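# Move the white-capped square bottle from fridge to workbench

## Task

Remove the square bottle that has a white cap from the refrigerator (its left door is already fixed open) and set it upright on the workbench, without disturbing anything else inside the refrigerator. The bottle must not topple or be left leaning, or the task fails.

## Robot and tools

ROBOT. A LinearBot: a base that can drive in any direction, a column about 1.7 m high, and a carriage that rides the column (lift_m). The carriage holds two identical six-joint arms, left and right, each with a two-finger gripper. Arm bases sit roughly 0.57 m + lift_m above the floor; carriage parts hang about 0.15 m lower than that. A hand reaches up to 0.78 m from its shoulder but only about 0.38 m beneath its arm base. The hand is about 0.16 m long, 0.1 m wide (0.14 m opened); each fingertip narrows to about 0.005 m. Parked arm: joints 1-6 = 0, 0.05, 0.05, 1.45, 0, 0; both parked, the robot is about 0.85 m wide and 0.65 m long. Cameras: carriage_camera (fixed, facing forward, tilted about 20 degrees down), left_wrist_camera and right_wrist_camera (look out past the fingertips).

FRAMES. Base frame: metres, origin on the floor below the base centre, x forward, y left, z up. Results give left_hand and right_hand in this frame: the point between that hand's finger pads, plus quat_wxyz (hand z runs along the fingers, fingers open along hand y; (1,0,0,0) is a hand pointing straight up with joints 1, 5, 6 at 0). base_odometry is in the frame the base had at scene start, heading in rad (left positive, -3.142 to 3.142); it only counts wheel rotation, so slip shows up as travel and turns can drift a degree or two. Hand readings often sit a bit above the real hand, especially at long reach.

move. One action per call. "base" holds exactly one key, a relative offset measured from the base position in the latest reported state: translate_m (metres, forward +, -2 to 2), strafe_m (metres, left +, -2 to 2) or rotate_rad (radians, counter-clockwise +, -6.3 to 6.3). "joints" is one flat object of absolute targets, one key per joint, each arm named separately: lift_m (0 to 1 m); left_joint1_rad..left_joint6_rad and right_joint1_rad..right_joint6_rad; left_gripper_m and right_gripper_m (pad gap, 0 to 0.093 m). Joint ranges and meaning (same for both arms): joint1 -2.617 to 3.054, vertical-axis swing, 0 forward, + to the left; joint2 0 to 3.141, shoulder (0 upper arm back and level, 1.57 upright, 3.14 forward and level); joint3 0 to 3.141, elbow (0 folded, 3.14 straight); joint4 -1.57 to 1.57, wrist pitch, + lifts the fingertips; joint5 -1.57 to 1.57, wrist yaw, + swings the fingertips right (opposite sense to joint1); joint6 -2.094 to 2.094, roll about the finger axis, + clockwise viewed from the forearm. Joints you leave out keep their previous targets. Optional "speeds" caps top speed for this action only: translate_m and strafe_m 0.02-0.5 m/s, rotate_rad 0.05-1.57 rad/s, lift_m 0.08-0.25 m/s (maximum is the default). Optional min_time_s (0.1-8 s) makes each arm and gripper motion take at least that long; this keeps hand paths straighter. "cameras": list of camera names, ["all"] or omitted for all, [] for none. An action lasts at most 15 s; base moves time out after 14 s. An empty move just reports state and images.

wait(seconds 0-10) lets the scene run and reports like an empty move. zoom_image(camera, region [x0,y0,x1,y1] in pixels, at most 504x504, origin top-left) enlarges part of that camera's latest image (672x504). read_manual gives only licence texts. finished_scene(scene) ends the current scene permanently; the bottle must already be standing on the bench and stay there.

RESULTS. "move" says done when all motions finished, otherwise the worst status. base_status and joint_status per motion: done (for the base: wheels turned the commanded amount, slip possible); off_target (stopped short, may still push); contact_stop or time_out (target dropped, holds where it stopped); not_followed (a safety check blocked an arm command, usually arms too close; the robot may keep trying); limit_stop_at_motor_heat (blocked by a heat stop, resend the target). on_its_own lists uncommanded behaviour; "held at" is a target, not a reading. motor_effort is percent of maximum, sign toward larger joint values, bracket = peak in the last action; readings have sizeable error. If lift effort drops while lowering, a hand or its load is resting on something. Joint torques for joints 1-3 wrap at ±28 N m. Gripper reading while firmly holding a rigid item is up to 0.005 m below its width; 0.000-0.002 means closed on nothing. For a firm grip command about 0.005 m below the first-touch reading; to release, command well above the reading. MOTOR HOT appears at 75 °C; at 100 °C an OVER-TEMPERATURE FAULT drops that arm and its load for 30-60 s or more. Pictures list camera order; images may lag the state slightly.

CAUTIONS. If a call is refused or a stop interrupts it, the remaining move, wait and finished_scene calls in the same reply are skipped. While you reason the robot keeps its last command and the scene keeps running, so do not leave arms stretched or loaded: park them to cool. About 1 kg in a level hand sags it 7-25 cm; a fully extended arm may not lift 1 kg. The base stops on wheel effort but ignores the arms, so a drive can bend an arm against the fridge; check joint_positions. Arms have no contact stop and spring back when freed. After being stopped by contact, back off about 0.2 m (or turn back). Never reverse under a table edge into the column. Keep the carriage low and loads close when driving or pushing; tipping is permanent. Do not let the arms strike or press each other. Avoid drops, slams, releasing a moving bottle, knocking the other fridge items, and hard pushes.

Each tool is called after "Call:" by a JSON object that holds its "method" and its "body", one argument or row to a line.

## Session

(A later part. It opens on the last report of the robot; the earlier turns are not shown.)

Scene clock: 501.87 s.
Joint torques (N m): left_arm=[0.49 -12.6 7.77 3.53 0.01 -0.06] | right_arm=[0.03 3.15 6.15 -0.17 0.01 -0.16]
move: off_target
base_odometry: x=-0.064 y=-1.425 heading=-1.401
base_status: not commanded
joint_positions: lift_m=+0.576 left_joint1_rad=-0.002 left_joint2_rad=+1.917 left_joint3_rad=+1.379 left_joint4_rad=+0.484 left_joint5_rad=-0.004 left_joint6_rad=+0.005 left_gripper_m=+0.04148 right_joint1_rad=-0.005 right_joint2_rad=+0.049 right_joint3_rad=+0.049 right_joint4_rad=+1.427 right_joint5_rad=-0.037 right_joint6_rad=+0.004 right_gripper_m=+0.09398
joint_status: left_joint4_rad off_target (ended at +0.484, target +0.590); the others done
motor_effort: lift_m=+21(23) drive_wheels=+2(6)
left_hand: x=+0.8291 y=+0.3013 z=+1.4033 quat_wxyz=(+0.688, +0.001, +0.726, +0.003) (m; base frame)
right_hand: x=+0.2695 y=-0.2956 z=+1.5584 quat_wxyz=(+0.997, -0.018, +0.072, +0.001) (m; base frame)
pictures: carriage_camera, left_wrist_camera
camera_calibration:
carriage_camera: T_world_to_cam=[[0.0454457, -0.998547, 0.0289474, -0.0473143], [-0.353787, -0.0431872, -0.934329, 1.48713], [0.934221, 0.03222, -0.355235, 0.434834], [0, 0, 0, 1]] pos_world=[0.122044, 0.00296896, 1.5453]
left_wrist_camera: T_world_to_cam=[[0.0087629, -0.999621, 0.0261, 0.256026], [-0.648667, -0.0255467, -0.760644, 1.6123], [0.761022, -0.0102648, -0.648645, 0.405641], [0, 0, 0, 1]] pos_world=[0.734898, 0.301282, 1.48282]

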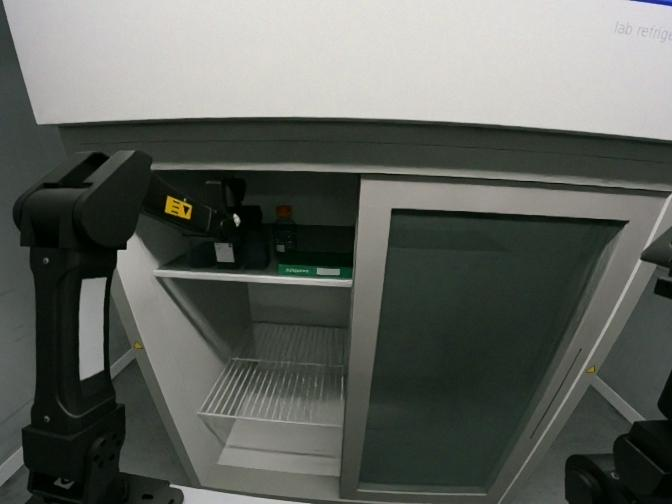

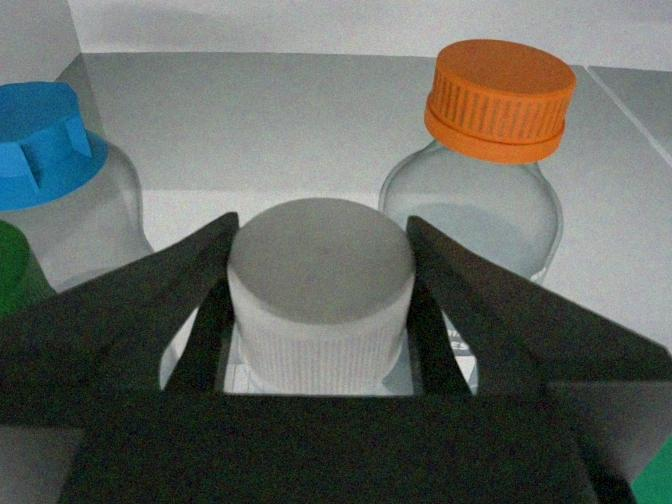

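Call:
{"method": "move", "body": {
  "joints": {"lift_m": 0.584, "left_joint4_rad": 0.66},
  "min_time_s": 1.5,
  "speeds": {"lift_m": 0.08},
  "cameras": ["left_wrist_camera", "carriage_camera"]
}}

Call:
{"method": "zoom_image", "body": {
  "camera": "carriage_camera",
  "region": [150, 160, 360, 300]
}}

Scene clock: 517.93 s.
Joint torques (N m): left_arm=[0.47 -13.26 7.75 3.61 0 -0.06] | right_arm=[0.03 3.15 6.15 -0.17 0.01 -0.16]
move: off_target
base_odometry: x=-0.064 y=-1.425 heading=-1.401
base_status: not commanded
joint_positions: lift_m=+0.584 left_joint1_rad=-0.002 left_joint2_rad=+1.924 left_joint3_rad=+1.379 left_joint4_rad=+0.546 left_joint5_rad=-0.004 left_joint6_rad=+0.005 left_gripper_m=+0.04148 right_joint1_rad=-0.005 right_joint2_rad=+0.049 right_joint3_rad=+0.049 right_joint4_rad=+1.427 right_joint5_rad=-0.037 right_joint6_rad=+0.004 right_gripper_m=+0.09398
joint_status: left_joint4_rad off_target (ended at +0.546, target +0.660); the others done
motor_effort: lift_m=+26(31) drive_wheels=+3(5)
left_hand: x=+0.8307 y=+0.3013 z=+1.4216 quat_wxyz=(+0.707, +0.001, +0.707, +0.003) (m; base frame)
right_hand: x=+0.2695 y=-0.2956 z=+1.5657 quat_wxyz=(+0.997, -0.018, +0.072, +0.001) (m; base frame)
pictures: carriage_camera, left_wrist_camera
camera_calibration:
carriage_camera: T_world_to_cam=[[0.0454457, -0.998547, 0.0289474, -0.0475257], [-0.353787, -0.0431872, -0.934329, 1.49395], [0.934221, 0.03222, -0.355235, 0.437428], [0, 0, 0, 1]] pos_world=[0.122044, 0.00296896, 1.55261]
left_wrist_camera: T_world_to_cam=[[0.00732403, -0.999618, 0.0266401, 0.255958], [-0.606229, -0.0256254, -0.794877, 1.6407], [0.795257, -0.0103283, -0.606185, 0.327508], [0, 0, 0, 1]] pos_world=[0.732313, 0.301286, 1.49587]

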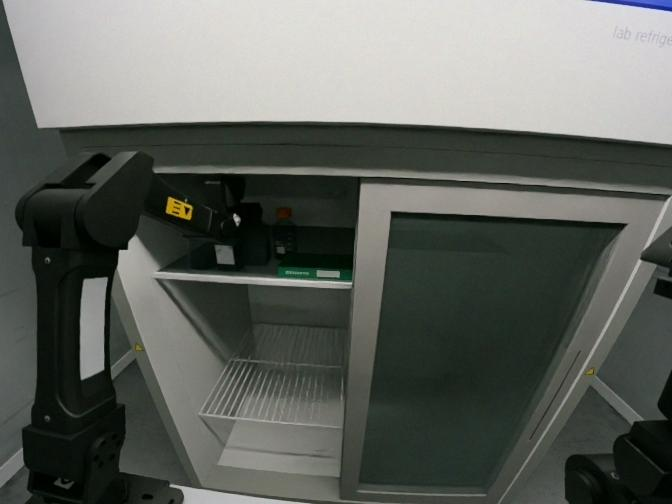

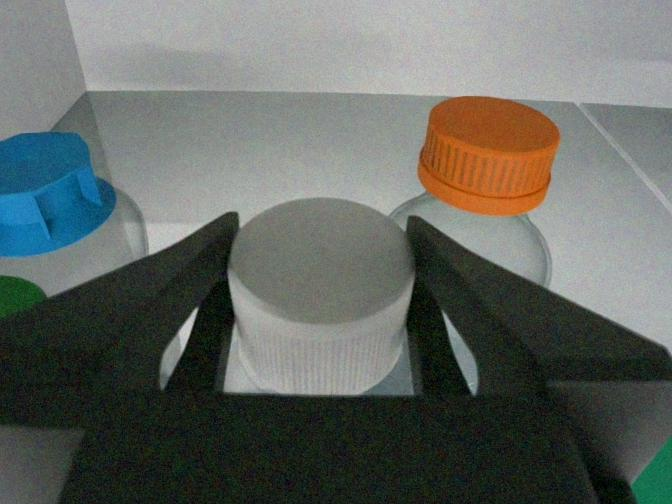

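Scaled by 2.400 from the camera's 672x504 image, which has a finer 960x720 frame.

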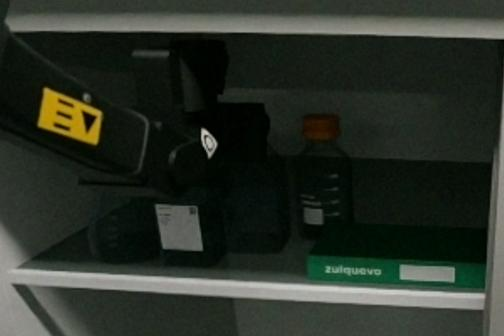

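Call:
{"method": "move", "body": {
  "joints": {"lift_m": 0.577},
  "speeds": {"lift_m": 0.08},
  "cameras": []
}}

Call:
{"method": "move", "body": {
  "base": {"translate_m": -0.12},
  "speeds": {"translate_m": 0.08},
  "cameras": ["left_wrist_camera", "carriage_camera"]
}}

Call:
{"method": "zoom_image", "body": {
  "camera": "carriage_camera",
  "region": [130, 140, 380, 300]
}}

Scene clock: 552.13 s.
Joint torques (N m): left_arm=[0.49 -13.76 7.71 3.5 0.01 -0.06] | right_arm=[0.03 3.19 6.17 -0.17 0 -0.15]
move: done
base_odometry: x=-0.064 y=-1.425 heading=-1.401
base_status: not commanded
joint_positions: lift_m=+0.577 left_joint1_rad=-0.002 left_joint2_rad=+1.930 left_joint3_rad=+1.379 left_joint4_rad=+0.554 left_joint5_rad=-0.004 left_joint6_rad=+0.005 left_gripper_m=+0.04148 right_joint1_rad=-0.005 right_joint2_rad=+0.049 right_joint3_rad=+0.049 right_joint4_rad=+1.427 right_joint5_rad=-0.037 right_joint6_rad=+0.004 right_gripper_m=+0.09398
joint_status: all done
motor_effort: lift_m=+22(22) drive_wheels=-4(7)
left_hand: x=+0.8317 y=+0.3013 z=+1.4138 quat_wxyz=(+0.708, +0.001, +0.706, +0.003) (m; base frame)
right_hand: x=+0.2695 y=-0.2956 z=+1.5593 quat_wxyz=(+0.997, -0.018, +0.072, +0.001) (m; base frame)
pictures: none
No camera images: "cameras" was empty.

Scene clock: 554.23 s.
Joint torques (N m): left_arm=[0.5 -13.72 7.64 3.47 0.01 -0.07] | right_arm=[0.05 3.15 6.17 -0.15 0 -0.15]
move: done
base_odometry: x=-0.084 y=-1.307 heading=-1.400
base_status: done
joint_positions: lift_m=+0.577 left_joint1_rad=-0.002 left_joint2_rad=+1.930 left_joint3_rad=+1.379 left_joint4_rad=+0.556 left_joint5_rad=-0.004 left_joint6_rad=+0.005 left_gripper_m=+0.04148 right_joint1_rad=-0.005 right_joint2_rad=+0.049 right_joint3_rad=+0.049 right_joint4_rad=+1.427 right_joint5_rad=-0.037 right_joint6_rad=+0.004 right_gripper_m=+0.09398
joint_status: not commanded
motor_effort: lift_m=+22(22) drive_wheels=-3(12)
left_hand: x=+0.8317 y=+0.3013 z=+1.4143 quat_wxyz=(+0.709, +0.001, +0.705, +0.003) (m; base frame)
right_hand: x=+0.2697 y=-0.2956 z=+1.5593 quat_wxyz=(+0.997, -0.018, +0.072, +0.001) (m; base frame)
pictures: carriage_camera, left_wrist_camera
camera_calibration:
carriage_camera: T_world_to_cam=[[0.0454457, -0.998547, 0.0289474, -0.0473408], [-0.353787, -0.0431872, -0.934329, 1.48798], [0.934221, 0.03222, -0.355235, 0.43516], [0, 0, 0, 1]] pos_world=[0.122044, 0.00296896, 1.54622]
left_wrist_camera: T_world_to_cam=[[0.00721217, -0.999618, 0.0266784, 0.256181], [-0.602888, -0.0256316, -0.797414, 1.63634], [0.797793, -0.010333, -0.602843, 0.315498], [0, 0, 0, 1]] pos_world=[0.732977, 0.301285, 1.4882]

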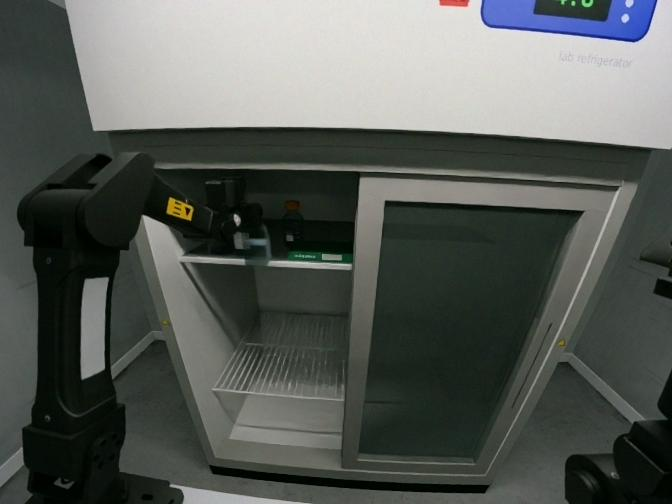

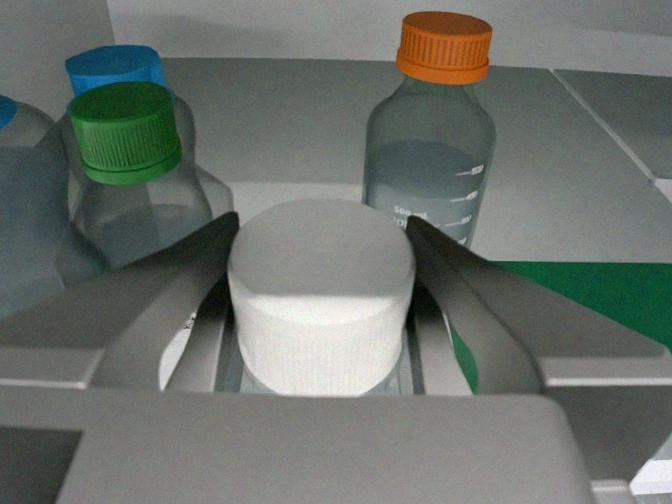

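Scaled by 2.016 from the camera's 672x504 image, which has a finer 960x720 frame.

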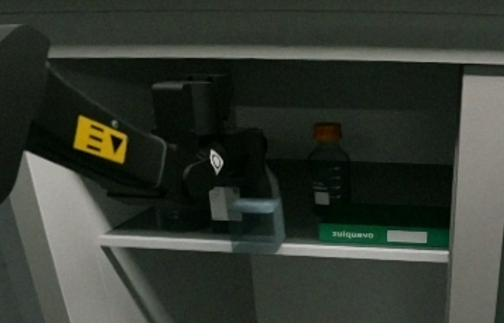

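Call:
{"method": "move", "body": {
  "base": {"translate_m": -0.38},
  "speeds": {"translate_m": 0.15},
  "cameras": ["carriage_camera"]
}}

Scene clock: 564.30 s.
Joint torques (N m): left_arm=[0.49 -13.74 7.79 3.48 0 -0.06] | right_arm=[0.05 3.1 6.09 -0.16 0 -0.15]
move: done
MOTOR HOT: joint 2 (shoulder) of the left arm reports 77 °C; the controller stops that arm at 100 °C. To cool a motor, set the load down, stop pushing, or move to a pose that needs little force.
base_odometry: x=-0.149 y=-0.933 heading=-1.401
base_status: done
joint_positions: lift_m=+0.577 left_joint1_rad=-0.002 left_joint2_rad=+1.930 left_joint3_rad=+1.379 left_joint4_rad=+0.556 left_joint5_rad=-0.004 left_joint6_rad=+0.005 left_gripper_m=+0.04148 right_joint1_rad=-0.005 right_joint2_rad=+0.049 right_joint3_rad=+0.049 right_joint4_rad=+1.427 right_joint5_rad=-0.037 right_joint6_rad=+0.004 right_gripper_m=+0.09398
joint_status: not commanded
motor_effort: lift_m=+22(22) drive_wheels=+0(12)
left_hand: x=+0.8317 y=+0.3013 z=+1.4143 quat_wxyz=(+0.709, +0.001, +0.705, +0.003) (m; base frame)
right_hand: x=+0.2697 y=-0.2956 z=+1.5593 quat_wxyz=(+0.997, -0.018, +0.072, +0.001) (m; base frame)
pictures: carriage_camera
camera_calibration:
carriage_camera: T_world_to_cam=[[0.0454457, -0.998547, 0.0289474, -0.0473408], [-0.353787, -0.0431872, -0.934329, 1.48798], [0.934221, 0.03222, -0.355235, 0.43516], [0, 0, 0, 1]] pos_world=[0.122044, 0.00296896, 1.54622]

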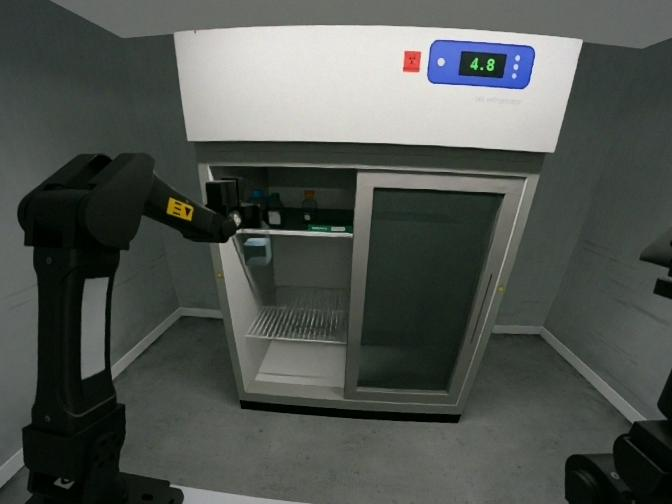

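Call:
{"method": "move", "body": {
  "joints": {"left_joint2_rad": 0.9, "left_joint3_rad": 0.6, "left_joint4_rad": 0.44},
  "min_time_s": 2.5,
  "cameras": ["carriage_camera"]
}}

Scene clock: 585.97 s.
Joint torques (N m): left_arm=[0.51 -5.44 7.08 3.38 0 -0.06] | right_arm=[0.05 3.17 6.16 -0.16 0.01 -0.15]
move: off_target
MOTOR HOT: still on. Joint 2 (shoulder) of the left arm reports 79 °C.
base_odometry: x=-0.149 y=-0.933 heading=-1.401
base_status: not commanded
joint_positions: lift_m=+0.577 left_joint1_rad=-0.002 left_joint2_rad=+0.935 left_joint3_rad=+0.591 left_joint4_rad=+0.345 left_joint5_rad=-0.004 left_joint6_rad=+0.005 left_gripper_m=+0.04148 right_joint1_rad=-0.005 right_joint2_rad=+0.049 right_joint3_rad=+0.049 right_joint4_rad=+1.427 right_joint5_rad=-0.037 right_joint6_rad=+0.004 right_gripper_m=+0.09398
joint_status: left_joint4_rad off_target (ended at +0.345, target +0.440); the others done
motor_effort: lift_m=+22(22) drive_wheels=+3(6)
left_hand: x=+0.5929 y=+0.3017 z=+1.4296 quat_wxyz=(+0.707, +0.001, +0.707, +0.003) (m; base frame)
right_hand: x=+0.2697 y=-0.2956 z=+1.5593 quat_wxyz=(+0.997, -0.018, +0.072, +0.001) (m; base frame)
pictures: carriage_camera
camera_calibration:
carriage_camera: T_world_to_cam=[[0.0454457, -0.998547, 0.0289474, -0.0473408], [-0.353787, -0.0431872, -0.934329, 1.48798], [0.934221, 0.03222, -0.355235, 0.43516], [0, 0, 0, 1]] pos_world=[0.122044, 0.00296896, 1.54622]

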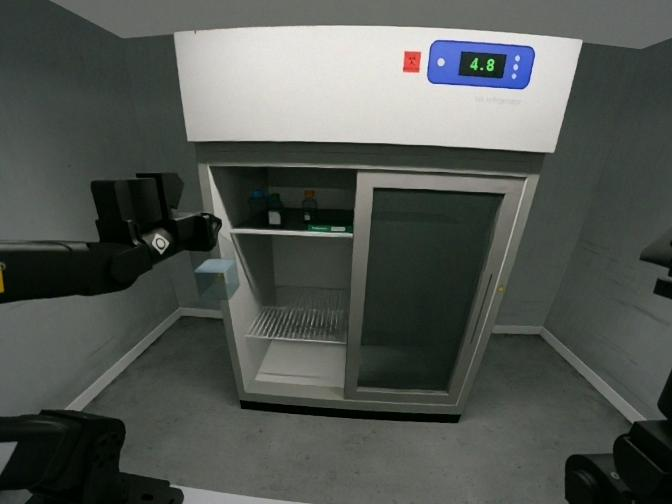

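Call:
{"method": "move", "body": {
  "base": {"rotate_rad": 3.14},
  "joints": {"lift_m": 0.35},
  "speeds": {"rotate_rad": 0.7},
  "cameras": ["carriage_camera", "left_wrist_camera"]
}}

Scene clock: 605.03 s.
Joint torques (N m): left_arm=[0.39 -5.04 7.92 3.56 -0.01 -0.05] | right_arm=[0.03 3.17 6.16 -0.16 0.01 -0.15]
move: done
MOTOR HOT: cleared for the motors of the left arm.
base_odometry: x=-0.149 y=-0.933 heading=+1.739
base_status: done
joint_positions: lift_m=+0.350 left_joint1_rad=-0.001 left_joint2_rad=+0.931 left_joint3_rad=+0.580 left_joint4_rad=+0.329 left_joint5_rad=-0.002 left_joint6_rad=+0.004 left_gripper_m=+0.04149 right_joint1_rad=-0.005 right_joint2_rad=+0.049 right_joint3_rad=+0.049 right_joint4_rad=+1.427 right_joint5_rad=-0.037 right_joint6_rad=+0.004 right_gripper_m=+0.09399
joint_status: all done
motor_effort: lift_m=+22(23) drive_wheels=+7(12)
left_hand: x=+0.5917 y=+0.3017 z=+1.1948 quat_wxyz=(+0.700, +0.001, +0.715, +0.002) (m; base frame)
right_hand: x=+0.2697 y=-0.2956 z=+1.3322 quat_wxyz=(+0.997, -0.018, +0.072, +0.001) (m; base frame)
pictures: carriage_camera, left_wrist_camera
camera_calibration:
carriage_camera: T_world_to_cam=[[0.0454457, -0.998547, 0.0289474, -0.0407672], [-0.353787, -0.0431872, -0.934329, 1.27581], [0.934221, 0.03222, -0.355235, 0.354491], [0, 0, 0, 1]] pos_world=[0.122044, 0.00296896, 1.31913]
left_wrist_camera: T_world_to_cam=[[0.00678968, -0.999585, 0.0279995, 0.26282], [-0.623395, -0.0261242, -0.781471, 1.30986], [0.781878, -0.0121488, -0.623314, 0.409096], [0, 0, 0, 1]] pos_world=[0.494915, 0.3019, 1.27126]

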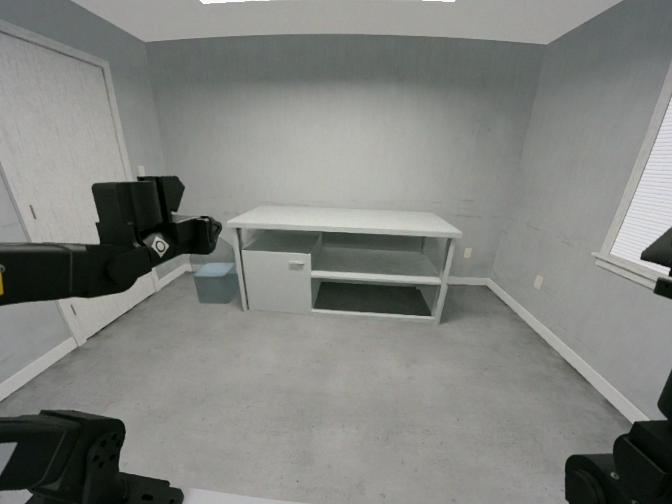

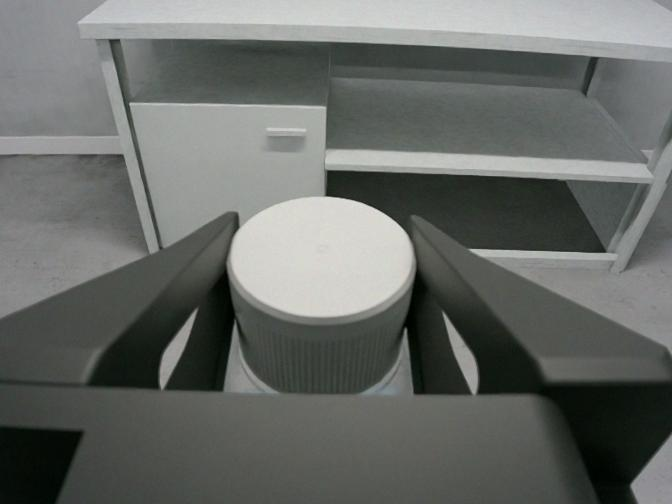

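Call:
{"method": "move", "body": {
  "base": {"translate_m": 0.9},
  "speeds": {"translate_m": 0.3},
  "cameras": ["carriage_camera", "left_wrist_camera"]
}}

Call:
{"method": "zoom_image", "body": {
  "camera": "carriage_camera",
  "region": [150, 150, 550, 450]
}}

Scene clock: 633.93 s.
Joint torques (N m): left_arm=[0.4 -4.98 7.88 3.54 -0.01 -0.05] | right_arm=[0.03 3.15 6.16 -0.17 0.01 -0.15]
move: done
MOTOR HOT: joint 4 (wrist pitch) of the left arm reports 80 °C; the controller stops that arm at 100 °C. To cool a motor, set the load down, stop pushing, or move to a pose that needs little force.
base_odometry: x=-0.301 y=-0.046 heading=+1.740
base_status: done
joint_positions: lift_m=+0.350 left_joint1_rad=-0.001 left_joint2_rad=+0.930 left_joint3_rad=+0.580 left_joint4_rad=+0.330 left_joint5_rad=-0.002 left_joint6_rad=+0.004 left_gripper_m=+0.04149 right_joint1_rad=-0.005 right_joint2_rad=+0.049 right_joint3_rad=+0.049 right_joint4_rad=+1.427 right_joint5_rad=-0.037 right_joint6_rad=+0.004 right_gripper_m=+0.09399
joint_status: not commanded
motor_effort: lift_m=+22(22) drive_wheels=-6(19)
left_hand: x=+0.5916 y=+0.3017 z=+1.1954 quat_wxyz=(+0.700, +0.001, +0.714, +0.002) (m; base frame)
right_hand: x=+0.2696 y=-0.2956 z=+1.3322 quat_wxyz=(+0.997, -0.018, +0.072, +0.001) (m; base frame)
pictures: carriage_camera, left_wrist_camera
camera_calibration:
carriage_camera: T_world_to_cam=[[0.0454457, -0.998547, 0.0289474, -0.0407672], [-0.353787, -0.0431872, -0.934329, 1.27581], [0.934221, 0.03222, -0.355235, 0.354491], [0, 0, 0, 1]] pos_world=[0.122044, 0.00296896, 1.31913]
left_wrist_camera: T_world_to_cam=[[0.00673626, -0.999585, 0.0280144, 0.262819], [-0.621903, -0.0261259, -0.782658, 1.31074], [0.783065, -0.0121501, -0.621821, 0.407048], [0, 0, 0, 1]] pos_world=[0.494639, 0.3019, 1.27161]

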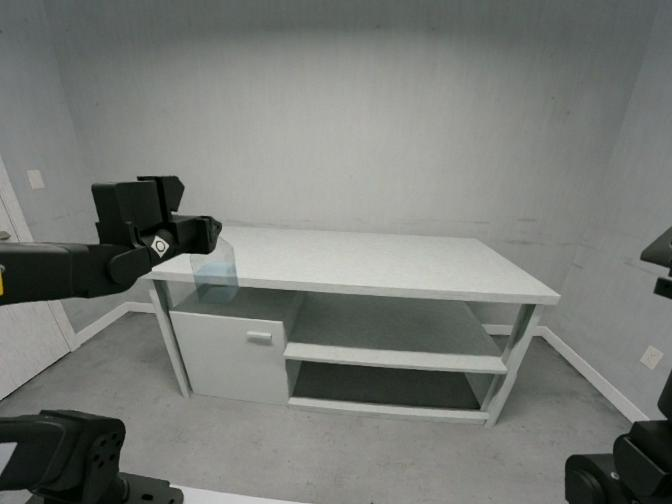

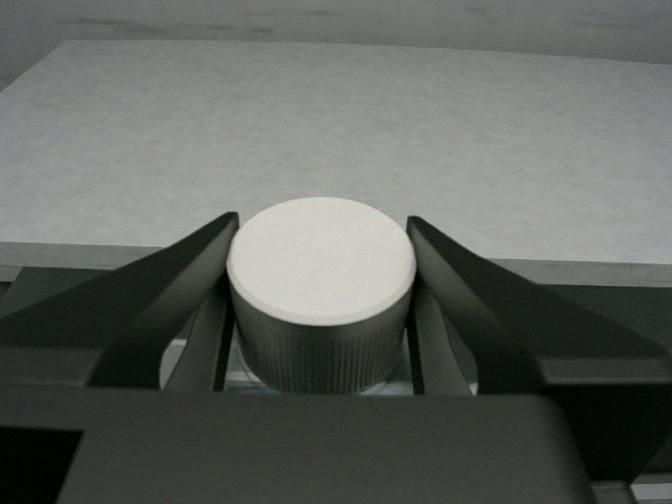

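Scaled by 1.260 from the camera's 672x504 image, which has a finer 960x720 frame.

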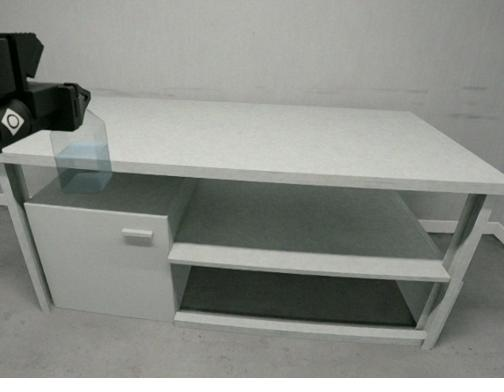

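Call:
{"method": "move", "body": {
  "base": {"translate_m": 0.57},
  "joints": {"lift_m": 0.22, "left_joint4_rad": 0.46},
  "speeds": {"translate_m": 0.3, "lift_m": 0.1},
  "cameras": ["carriage_camera", "left_wrist_camera"]
}}

Scene clock: 659.87 s.
Joint torques (N m): left_arm=[0.4 -4.4 7.88 3.55 -0.01 -0.04] | right_arm=[0.02 3.18 6.17 -0.17 0.01 -0.15]
move: off_target
MOTOR HOT: still on. Joint 4 (wrist pitch) of the left arm reports 84 °C.
base_odometry: x=-0.397 y=+0.516 heading=+1.741
base_status: done
joint_positions: lift_m=+0.220 left_joint1_rad=-0.001 left_joint2_rad=+0.924 left_joint3_rad=+0.580 left_joint4_rad=+0.349 left_joint5_rad=-0.002 left_joint6_rad=+0.004 left_gripper_m=+0.04149 right_joint1_rad=-0.005 right_joint2_rad=+0.049 right_joint3_rad=+0.049 right_joint4_rad=+1.427 right_joint5_rad=-0.037 right_joint6_rad=+0.004 right_gripper_m=+0.09399
joint_status: left_joint4_rad off_target (ended at +0.349, target +0.460); the others done
motor_effort: lift_m=+22(23) drive_wheels=-6(18)
left_hand: x=+0.5906 y=+0.3017 z=+1.0720 quat_wxyz=(+0.709, +0.001, +0.705, +0.002) (m; base frame)
right_hand: x=+0.2695 y=-0.2956 z=+1.2022 quat_wxyz=(+0.997, -0.018, +0.072, +0.001) (m; base frame)
pictures: carriage_camera, left_wrist_camera
camera_calibration:
carriage_camera: T_world_to_cam=[[0.0454457, -0.998547, 0.0289474, -0.0370035], [-0.353787, -0.0431872, -0.934329, 1.15433], [0.934221, 0.03222, -0.355235, 0.308303], [0, 0, 0, 1]] pos_world=[0.122044, 0.00296896, 1.18911]
left_wrist_camera: T_world_to_cam=[[0.00603928, -0.999584, 0.0281999, 0.266497], [-0.602307, -0.0261473, -0.797836, 1.21824], [0.798241, -0.0121667, -0.602215, 0.301137], [0, 0, 0, 1]] pos_world=[0.491766, 0.301903, 1.14579]

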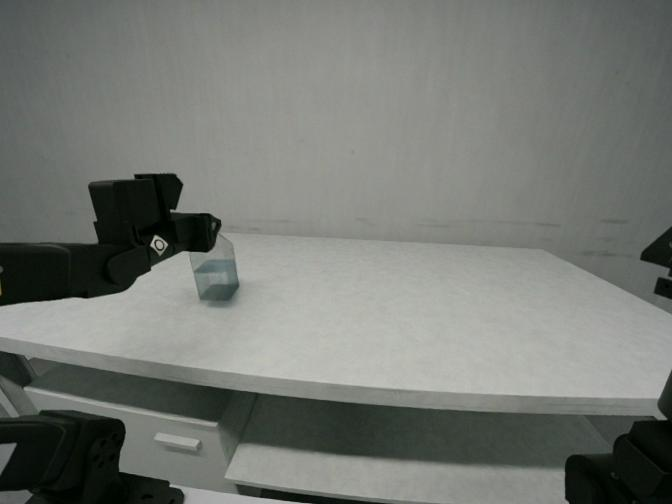

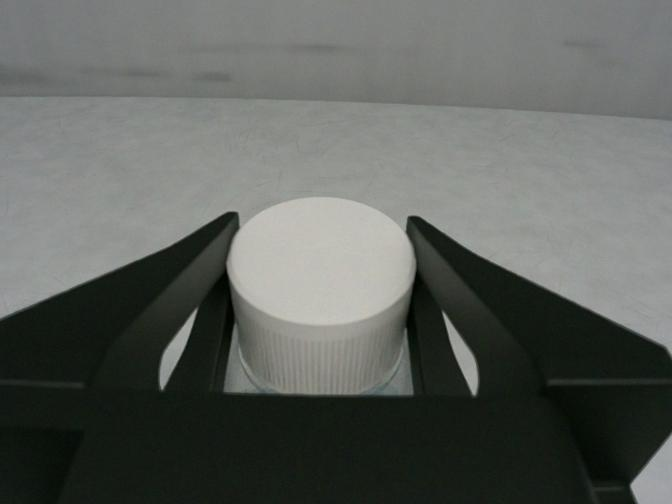

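Call:
{"method": "move", "body": {
  "joints": {"lift_m": 0.163, "left_joint4_rad": 0.435},
  "speeds": {"lift_m": 0.08},
  "cameras": ["carriage_camera"]
}}

Call:
{"method": "zoom_image", "body": {
  "camera": "carriage_camera",
  "region": [80, 150, 300, 330]
}}

Scene clock: 672.37 s.
Joint torques (N m): left_arm=[0.38 -2.47 7.72 2.3 -0.02 -0.05] | right_arm=[0.06 3.22 6.13 -0.17 0.01 -0.15]
move: done
MOTOR HOT: still on. Joint 4 (wrist pitch) of the left arm reports 82 °C.
base_odometry: x=-0.397 y=+0.516 heading=+1.741
base_status: not commanded
joint_positions: lift_m=+0.163 left_joint1_rad=-0.001 left_joint2_rad=+0.903 left_joint3_rad=+0.580 left_joint4_rad=+0.428 left_joint5_rad=-0.002 left_joint6_rad=+0.004 left_gripper_m=+0.04148 right_joint1_rad=-0.005 right_joint2_rad=+0.049 right_joint3_rad=+0.049 right_joint4_rad=+1.427 right_joint5_rad=-0.037 right_joint6_rad=+0.004 right_gripper_m=+0.09399
joint_status: all done
motor_effort: lift_m=+21(23) drive_wheels=-5(9)
left_hand: x=+0.5853 y=+0.3016 z=+1.0415 quat_wxyz=(+0.743, +0.001, +0.669, +0.002) (m; base frame)
right_hand: x=+0.2695 y=-0.2956 z=+1.1453 quat_wxyz=(+0.997, -0.018, +0.072, +0.001) (m; base frame)
pictures: carriage_camera
camera_calibration:
carriage_camera: T_world_to_cam=[[0.0454457, -0.998547, 0.0289474, -0.0353577], [-0.353787, -0.0431872, -0.934329, 1.10121], [0.934221, 0.03222, -0.355235, 0.288106], [0, 0, 0, 1]] pos_world=[0.122044, 0.00296896, 1.13226]

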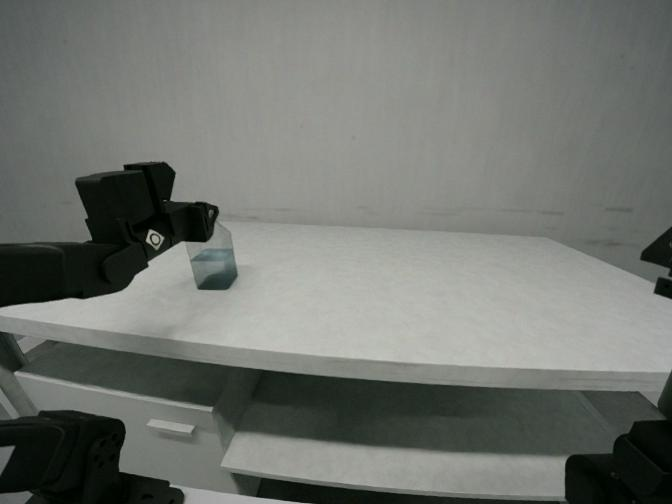

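Scaled by 2.291 from the camera's 672x504 image, which has a finer 960x720 frame.

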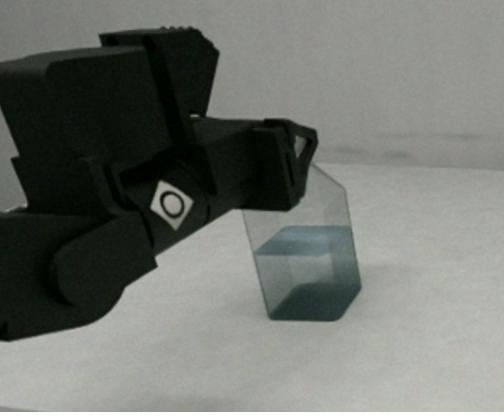

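Call:
{"method": "move", "body": {
  "joints": {"lift_m": 0.188, "left_joint4_rad": 0.3},
  "speeds": {"lift_m": 0.08},
  "min_time_s": 0.5,
  "cameras": ["carriage_camera"]
}}

Call:
{"method": "zoom_image", "body": {
  "camera": "carriage_camera",
  "region": [80, 150, 300, 330]
}}

Scene clock: 692.17 s.
Joint torques (N m): left_arm=[0.42 -2.84 7.87 2 -0.02 -0.05] | right_arm=[0.03 3.17 6.15 -0.17 0 -0.15]
move: done
MOTOR HOT: still on. Joint 4 (wrist pitch) of the left arm reports 73 °C.
base_odometry: x=-0.397 y=+0.516 heading=+1.741
base_status: not commanded
joint_positions: lift_m=+0.188 left_joint1_rad=-0.001 left_joint2_rad=+0.907 left_joint3_rad=+0.580 left_joint4_rad=+0.324 left_joint5_rad=-0.002 left_joint6_rad=+0.004 left_gripper_m=+0.04148 right_joint1_rad=-0.005 right_joint2_rad=+0.049 right_joint3_rad=+0.049 right_joint4_rad=+1.427 right_joint5_rad=-0.037 right_joint6_rad=+0.004 right_gripper_m=+0.09399
joint_status: all done
motor_effort: lift_m=+26(31) drive_wheels=-7(7)
left_hand: x=+0.5873 y=+0.3016 z=+1.0392 quat_wxyz=(+0.706, +0.001, +0.708, +0.002) (m; base frame)
right_hand: x=+0.2695 y=-0.2956 z=+1.1698 quat_wxyz=(+0.997, -0.018, +0.072, +0.001) (m; base frame)
pictures: carriage_camera
camera_calibration:
carriage_camera: T_world_to_cam=[[0.0454457, -0.998547, 0.0289474, -0.0360652], [-0.353787, -0.0431872, -0.934329, 1.12404], [0.934221, 0.03222, -0.355235, 0.296789], [0, 0, 0, 1]] pos_world=[0.122044, 0.00296896, 1.1567]

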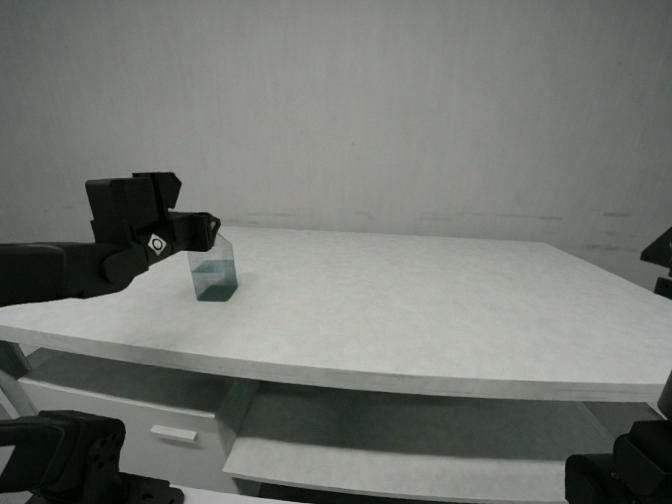

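Scaled by 2.291 from the camera's 672x504 image, which has a finer 960x720 frame.

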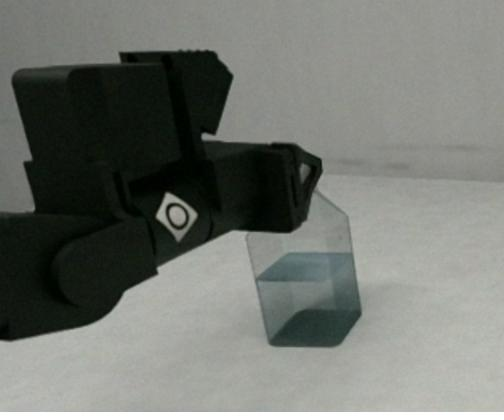

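Call:
{"method": "move", "body": {
  "joints": {"lift_m": 0.19, "left_joint4_rad": 0.275},
  "min_time_s": 0.5,
  "speeds": {"lift_m": 0.08},
  "cameras": ["carriage_camera", "left_wrist_camera"]
}}

Call:
{"method": "zoom_image", "body": {
  "camera": "carriage_camera",
  "region": [150, 200, 270, 320]
}}

Scene clock: 707.57 s.
Joint torques (N m): left_arm=[0.42 -2.8 7.97 1.82 -0.01 -0.04] | right_arm=[0.05 3.15 6.17 -0.17 0 -0.15]
move: done
MOTOR HOT: cleared for the motors of the left arm.
base_odometry: x=-0.397 y=+0.516 heading=+1.741
base_status: not commanded
joint_positions: lift_m=+0.190 left_joint1_rad=-0.001 left_joint2_rad=+0.906 left_joint3_rad=+0.580 left_joint4_rad=+0.314 left_joint5_rad=-0.002 left_joint6_rad=+0.004 left_gripper_m=+0.04148 right_joint1_rad=-0.005 right_joint2_rad=+0.049 right_joint3_rad=+0.049 right_joint4_rad=+1.427 right_joint5_rad=-0.037 right_joint6_rad=+0.004 right_gripper_m=+0.09399
joint_status: all done
motor_effort: lift_m=+26(29) drive_wheels=-5(9)
left_hand: x=+0.5872 y=+0.3016 z=+1.0389 quat_wxyz=(+0.703, +0.001, +0.711, +0.002) (m; base frame)
right_hand: x=+0.2696 y=-0.2956 z=+1.1717 quat_wxyz=(+0.997, -0.018, +0.072, +0.001) (m; base frame)
pictures: carriage_camera, left_wrist_camera
camera_calibration:
carriage_camera: T_world_to_cam=[[0.0454457, -0.998547, 0.0289474, -0.0361205], [-0.353787, -0.0431872, -0.934329, 1.12583], [0.934221, 0.03222, -0.355235, 0.297467], [0, 0, 0, 1]] pos_world=[0.122044, 0.00296896, 1.15861]
left_wrist_camera: T_world_to_cam=[[0.006141, -0.999587, 0.0280778, 0.267457], [-0.615924, -0.0259009, -0.78738, 1.18687], [0.787782, -0.0124585, -0.615828, 0.304234], [0, 0, 0, 1]] pos_world=[0.489711, 0.301878, 1.11437]

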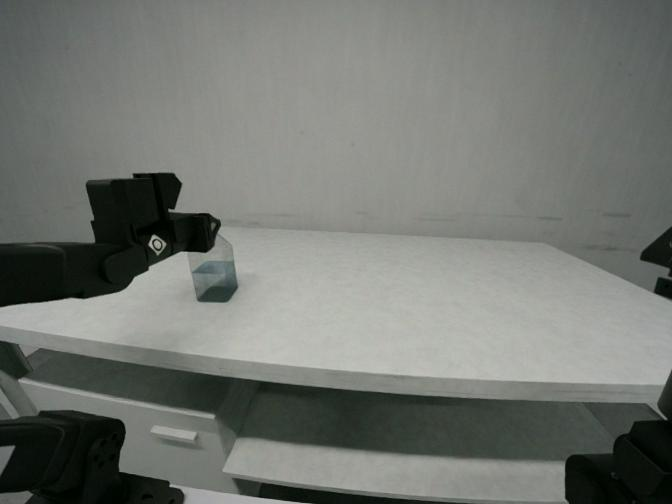

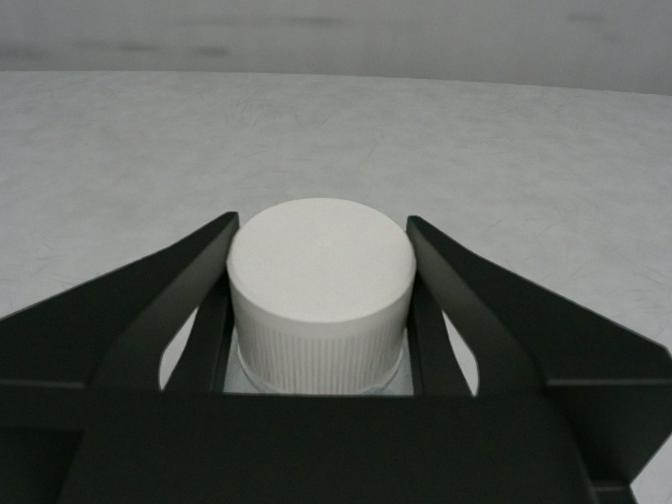

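Scaled by 4.200 from the camera's 672x504 image, which has a finer 960x720 frame.

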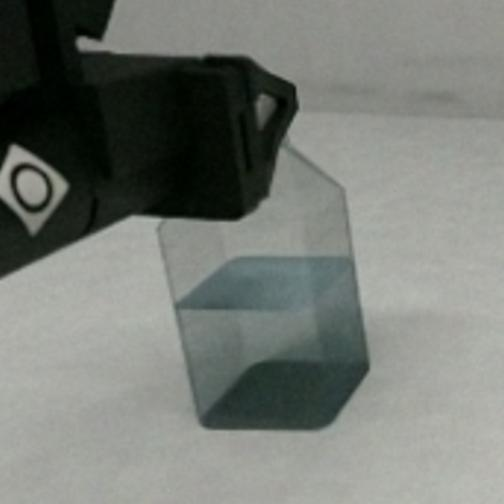

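Call:
{"method": "move", "body": {
  "joints": {"left_joint4_rad": 0.295, "left_gripper_m": 0.047},
  "min_time_s": 1.0,
  "cameras": ["left_wrist_camera"]
}}

Call:
{"method": "move", "body": {
  "joints": {"left_gripper_m": 0.066},
  "min_time_s": 1.0,
  "cameras": ["carriage_camera", "left_wrist_camera"]
}}

Call:
{"method": "zoom_image", "body": {
  "camera": "carriage_camera",
  "region": [150, 200, 270, 320]
}}

Scene clock: 722.03 s.
Joint torques (N m): left_arm=[0.38 -2.7 7.88 2.27 -0.02 -0.04] | right_arm=[0.03 3.15 6.16 -0.17 0.01 -0.15]
move: done
base_odometry: x=-0.397 y=+0.516 heading=+1.741
base_status: not commanded
joint_positions: lift_m=+0.190 left_joint1_rad=-0.001 left_joint2_rad=+0.905 left_joint3_rad=+0.580 left_joint4_rad=+0.296 left_joint5_rad=-0.002 left_joint6_rad=+0.004 left_gripper_m=+0.04688 right_joint1_rad=-0.005 right_joint2_rad=+0.049 right_joint3_rad=+0.049 right_joint4_rad=+1.427 right_joint5_rad=-0.037 right_joint6_rad=+0.004 right_gripper_m=+0.09399
joint_status: all done
motor_effort: lift_m=+26(26) drive_wheels=-7(9)
left_hand: x=+0.5870 y=+0.3016 z=+1.0347 quat_wxyz=(+0.697, +0.001, +0.717, +0.002) (m; base frame)
right_hand: x=+0.2696 y=-0.2956 z=+1.1717 quat_wxyz=(+0.997, -0.018, +0.072, +0.001) (m; base frame)
pictures: left_wrist_camera
camera_calibration:
left_wrist_camera: T_world_to_cam=[[0.00662191, -0.999587, 0.0279495, 0.267426], [-0.629349, -0.0258863, -0.776692, 1.18028], [0.777095, -0.0124468, -0.629261, 0.322024], [0, 0, 0, 1]] pos_world=[0.490794, 0.301876, 1.11188]

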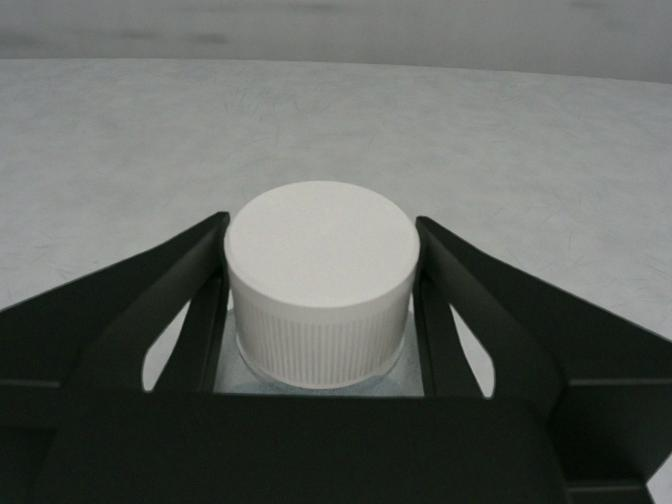

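Scene clock: 723.33 s.
Joint torques (N m): left_arm=[0.38 -2.7 7.87 2.27 -0.02 -0.04] | right_arm=[0.05 3.17 6.16 -0.17 0 -0.15]
move: done
base_odometry: x=-0.397 y=+0.516 heading=+1.741
base_status: not commanded
joint_positions: lift_m=+0.190 left_joint1_rad=-0.001 left_joint2_rad=+0.905 left_joint3_rad=+0.580 left_joint4_rad=+0.296 left_joint5_rad=-0.002 left_joint6_rad=+0.004 left_gripper_m=+0.06585 right_joint1_rad=-0.005 right_joint2_rad=+0.049 right_joint3_rad=+0.049 right_joint4_rad=+1.427 right_joint5_rad=-0.037 right_joint6_rad=+0.004 right_gripper_m=+0.09399
joint_status: all done
motor_effort: lift_m=+26(26) drive_wheels=-5(8)
left_hand: x=+0.5870 y=+0.3016 z=+1.0347 quat_wxyz=(+0.697, +0.001, +0.717, +0.002) (m; base frame)
right_hand: x=+0.2696 y=-0.2956 z=+1.1717 quat_wxyz=(+0.997, -0.018, +0.072, +0.001) (m; base frame)
pictures: carriage_camera, left_wrist_camera
camera_calibration:
carriage_camera: T_world_to_cam=[[0.0454457, -0.998547, 0.0289474, -0.0361205], [-0.353787, -0.0431872, -0.934329, 1.12583], [0.934221, 0.03222, -0.355235, 0.297467], [0, 0, 0, 1]] pos_world=[0.122044, 0.00296896, 1.15861]
left_wrist_camera: T_world_to_cam=[[0.00662191, -0.999587, 0.0279495, 0.267426], [-0.629349, -0.0258863, -0.776692, 1.18028], [0.777095, -0.0124468, -0.629261, 0.322024], [0, 0, 0, 1]] pos_world=[0.490794, 0.301876, 1.11188]

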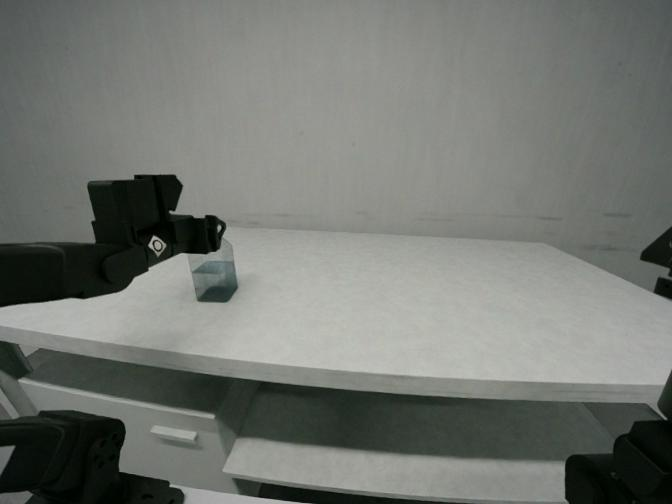

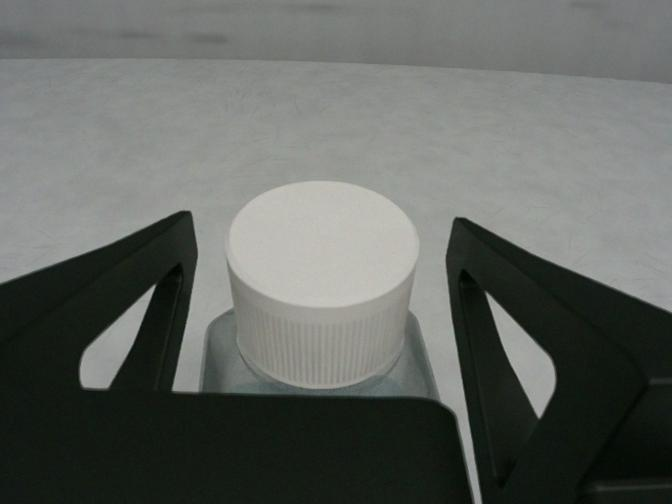

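Scaled by 4.200 from the camera's 672x504 image, which has a finer 960x720 frame.

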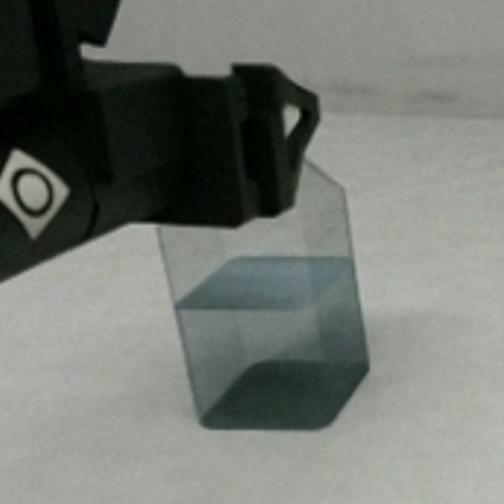

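Call:
{"method": "move", "body": {
  "base": {"translate_m": -0.3},
  "speeds": {"translate_m": 0.15},
  "cameras": ["carriage_camera", "left_wrist_camera"]
}}

Call:
{"method": "zoom_image", "body": {
  "camera": "carriage_camera",
  "region": [180, 180, 360, 320]
}}

Scene clock: 732.17 s.
Joint torques (N m): left_arm=[0.42 -2.76 7.84 2.27 -0.02 -0.04] | right_arm=[0.02 3.15 6.16 -0.16 0.01 -0.15]
move: done
base_odometry: x=-0.347 y=+0.221 heading=+1.742
base_status: done
joint_positions: lift_m=+0.190 left_joint1_rad=-0.001 left_joint2_rad=+0.905 left_joint3_rad=+0.580 left_joint4_rad=+0.296 left_joint5_rad=-0.002 left_joint6_rad=+0.004 left_gripper_m=+0.06585 right_joint1_rad=-0.005 right_joint2_rad=+0.049 right_joint3_rad=+0.049 right_joint4_rad=+1.426 right_joint5_rad=-0.037 right_joint6_rad=+0.004 right_gripper_m=+0.09399
joint_status: not commanded
motor_effort: lift_m=+26(26) drive_wheels=-4(12)
left_hand: x=+0.5870 y=+0.3016 z=+1.0345 quat_wxyz=(+0.697, +0.001, +0.717, +0.002) (m; base frame)
right_hand: x=+0.2698 y=-0.2956 z=+1.1716 quat_wxyz=(+0.997, -0.018, +0.073, +0.001) (m; base frame)
pictures: carriage_camera, left_wrist_camera
camera_calibration:
carriage_camera: T_world_to_cam=[[0.0454457, -0.998547, 0.0289474, -0.0361205], [-0.353787, -0.0431872, -0.934329, 1.12583], [0.934221, 0.03222, -0.355235, 0.297467], [0, 0, 0, 1]] pos_world=[0.122044, 0.00296896, 1.15861]
left_wrist_camera: T_world_to_cam=[[0.00664323, -0.999587, 0.0279436, 0.267424], [-0.629941, -0.0258856, -0.776211, 1.17998], [0.776614, -0.0124463, -0.629853, 0.322805], [0, 0, 0, 1]] pos_world=[0.490847, 0.301876, 1.11176]

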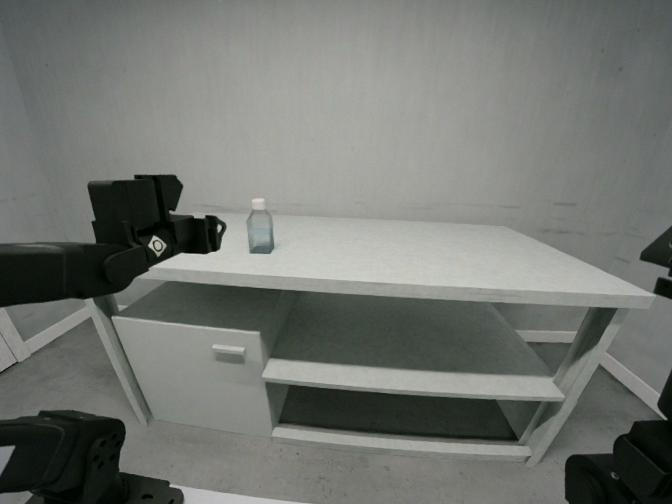

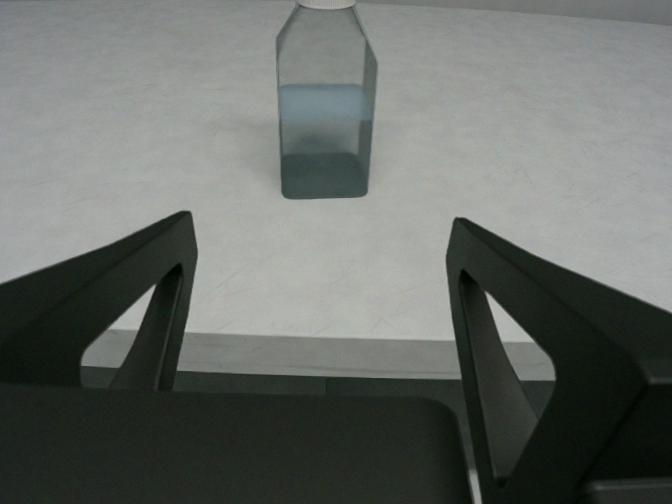

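Scaled by 2.800 from the camera's 672x504 image, which has a finer 960x720 frame.

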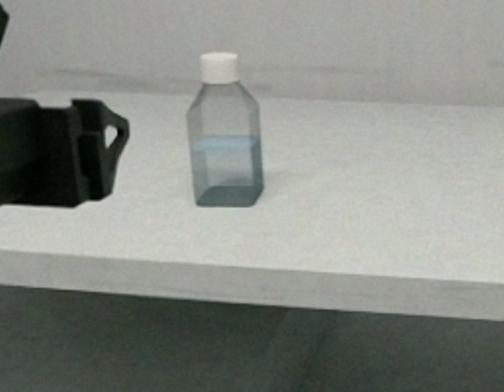

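Call:
{"method": "finished_scene", "body": {
  "scene": 1
}}

The scene is finished: the task was done.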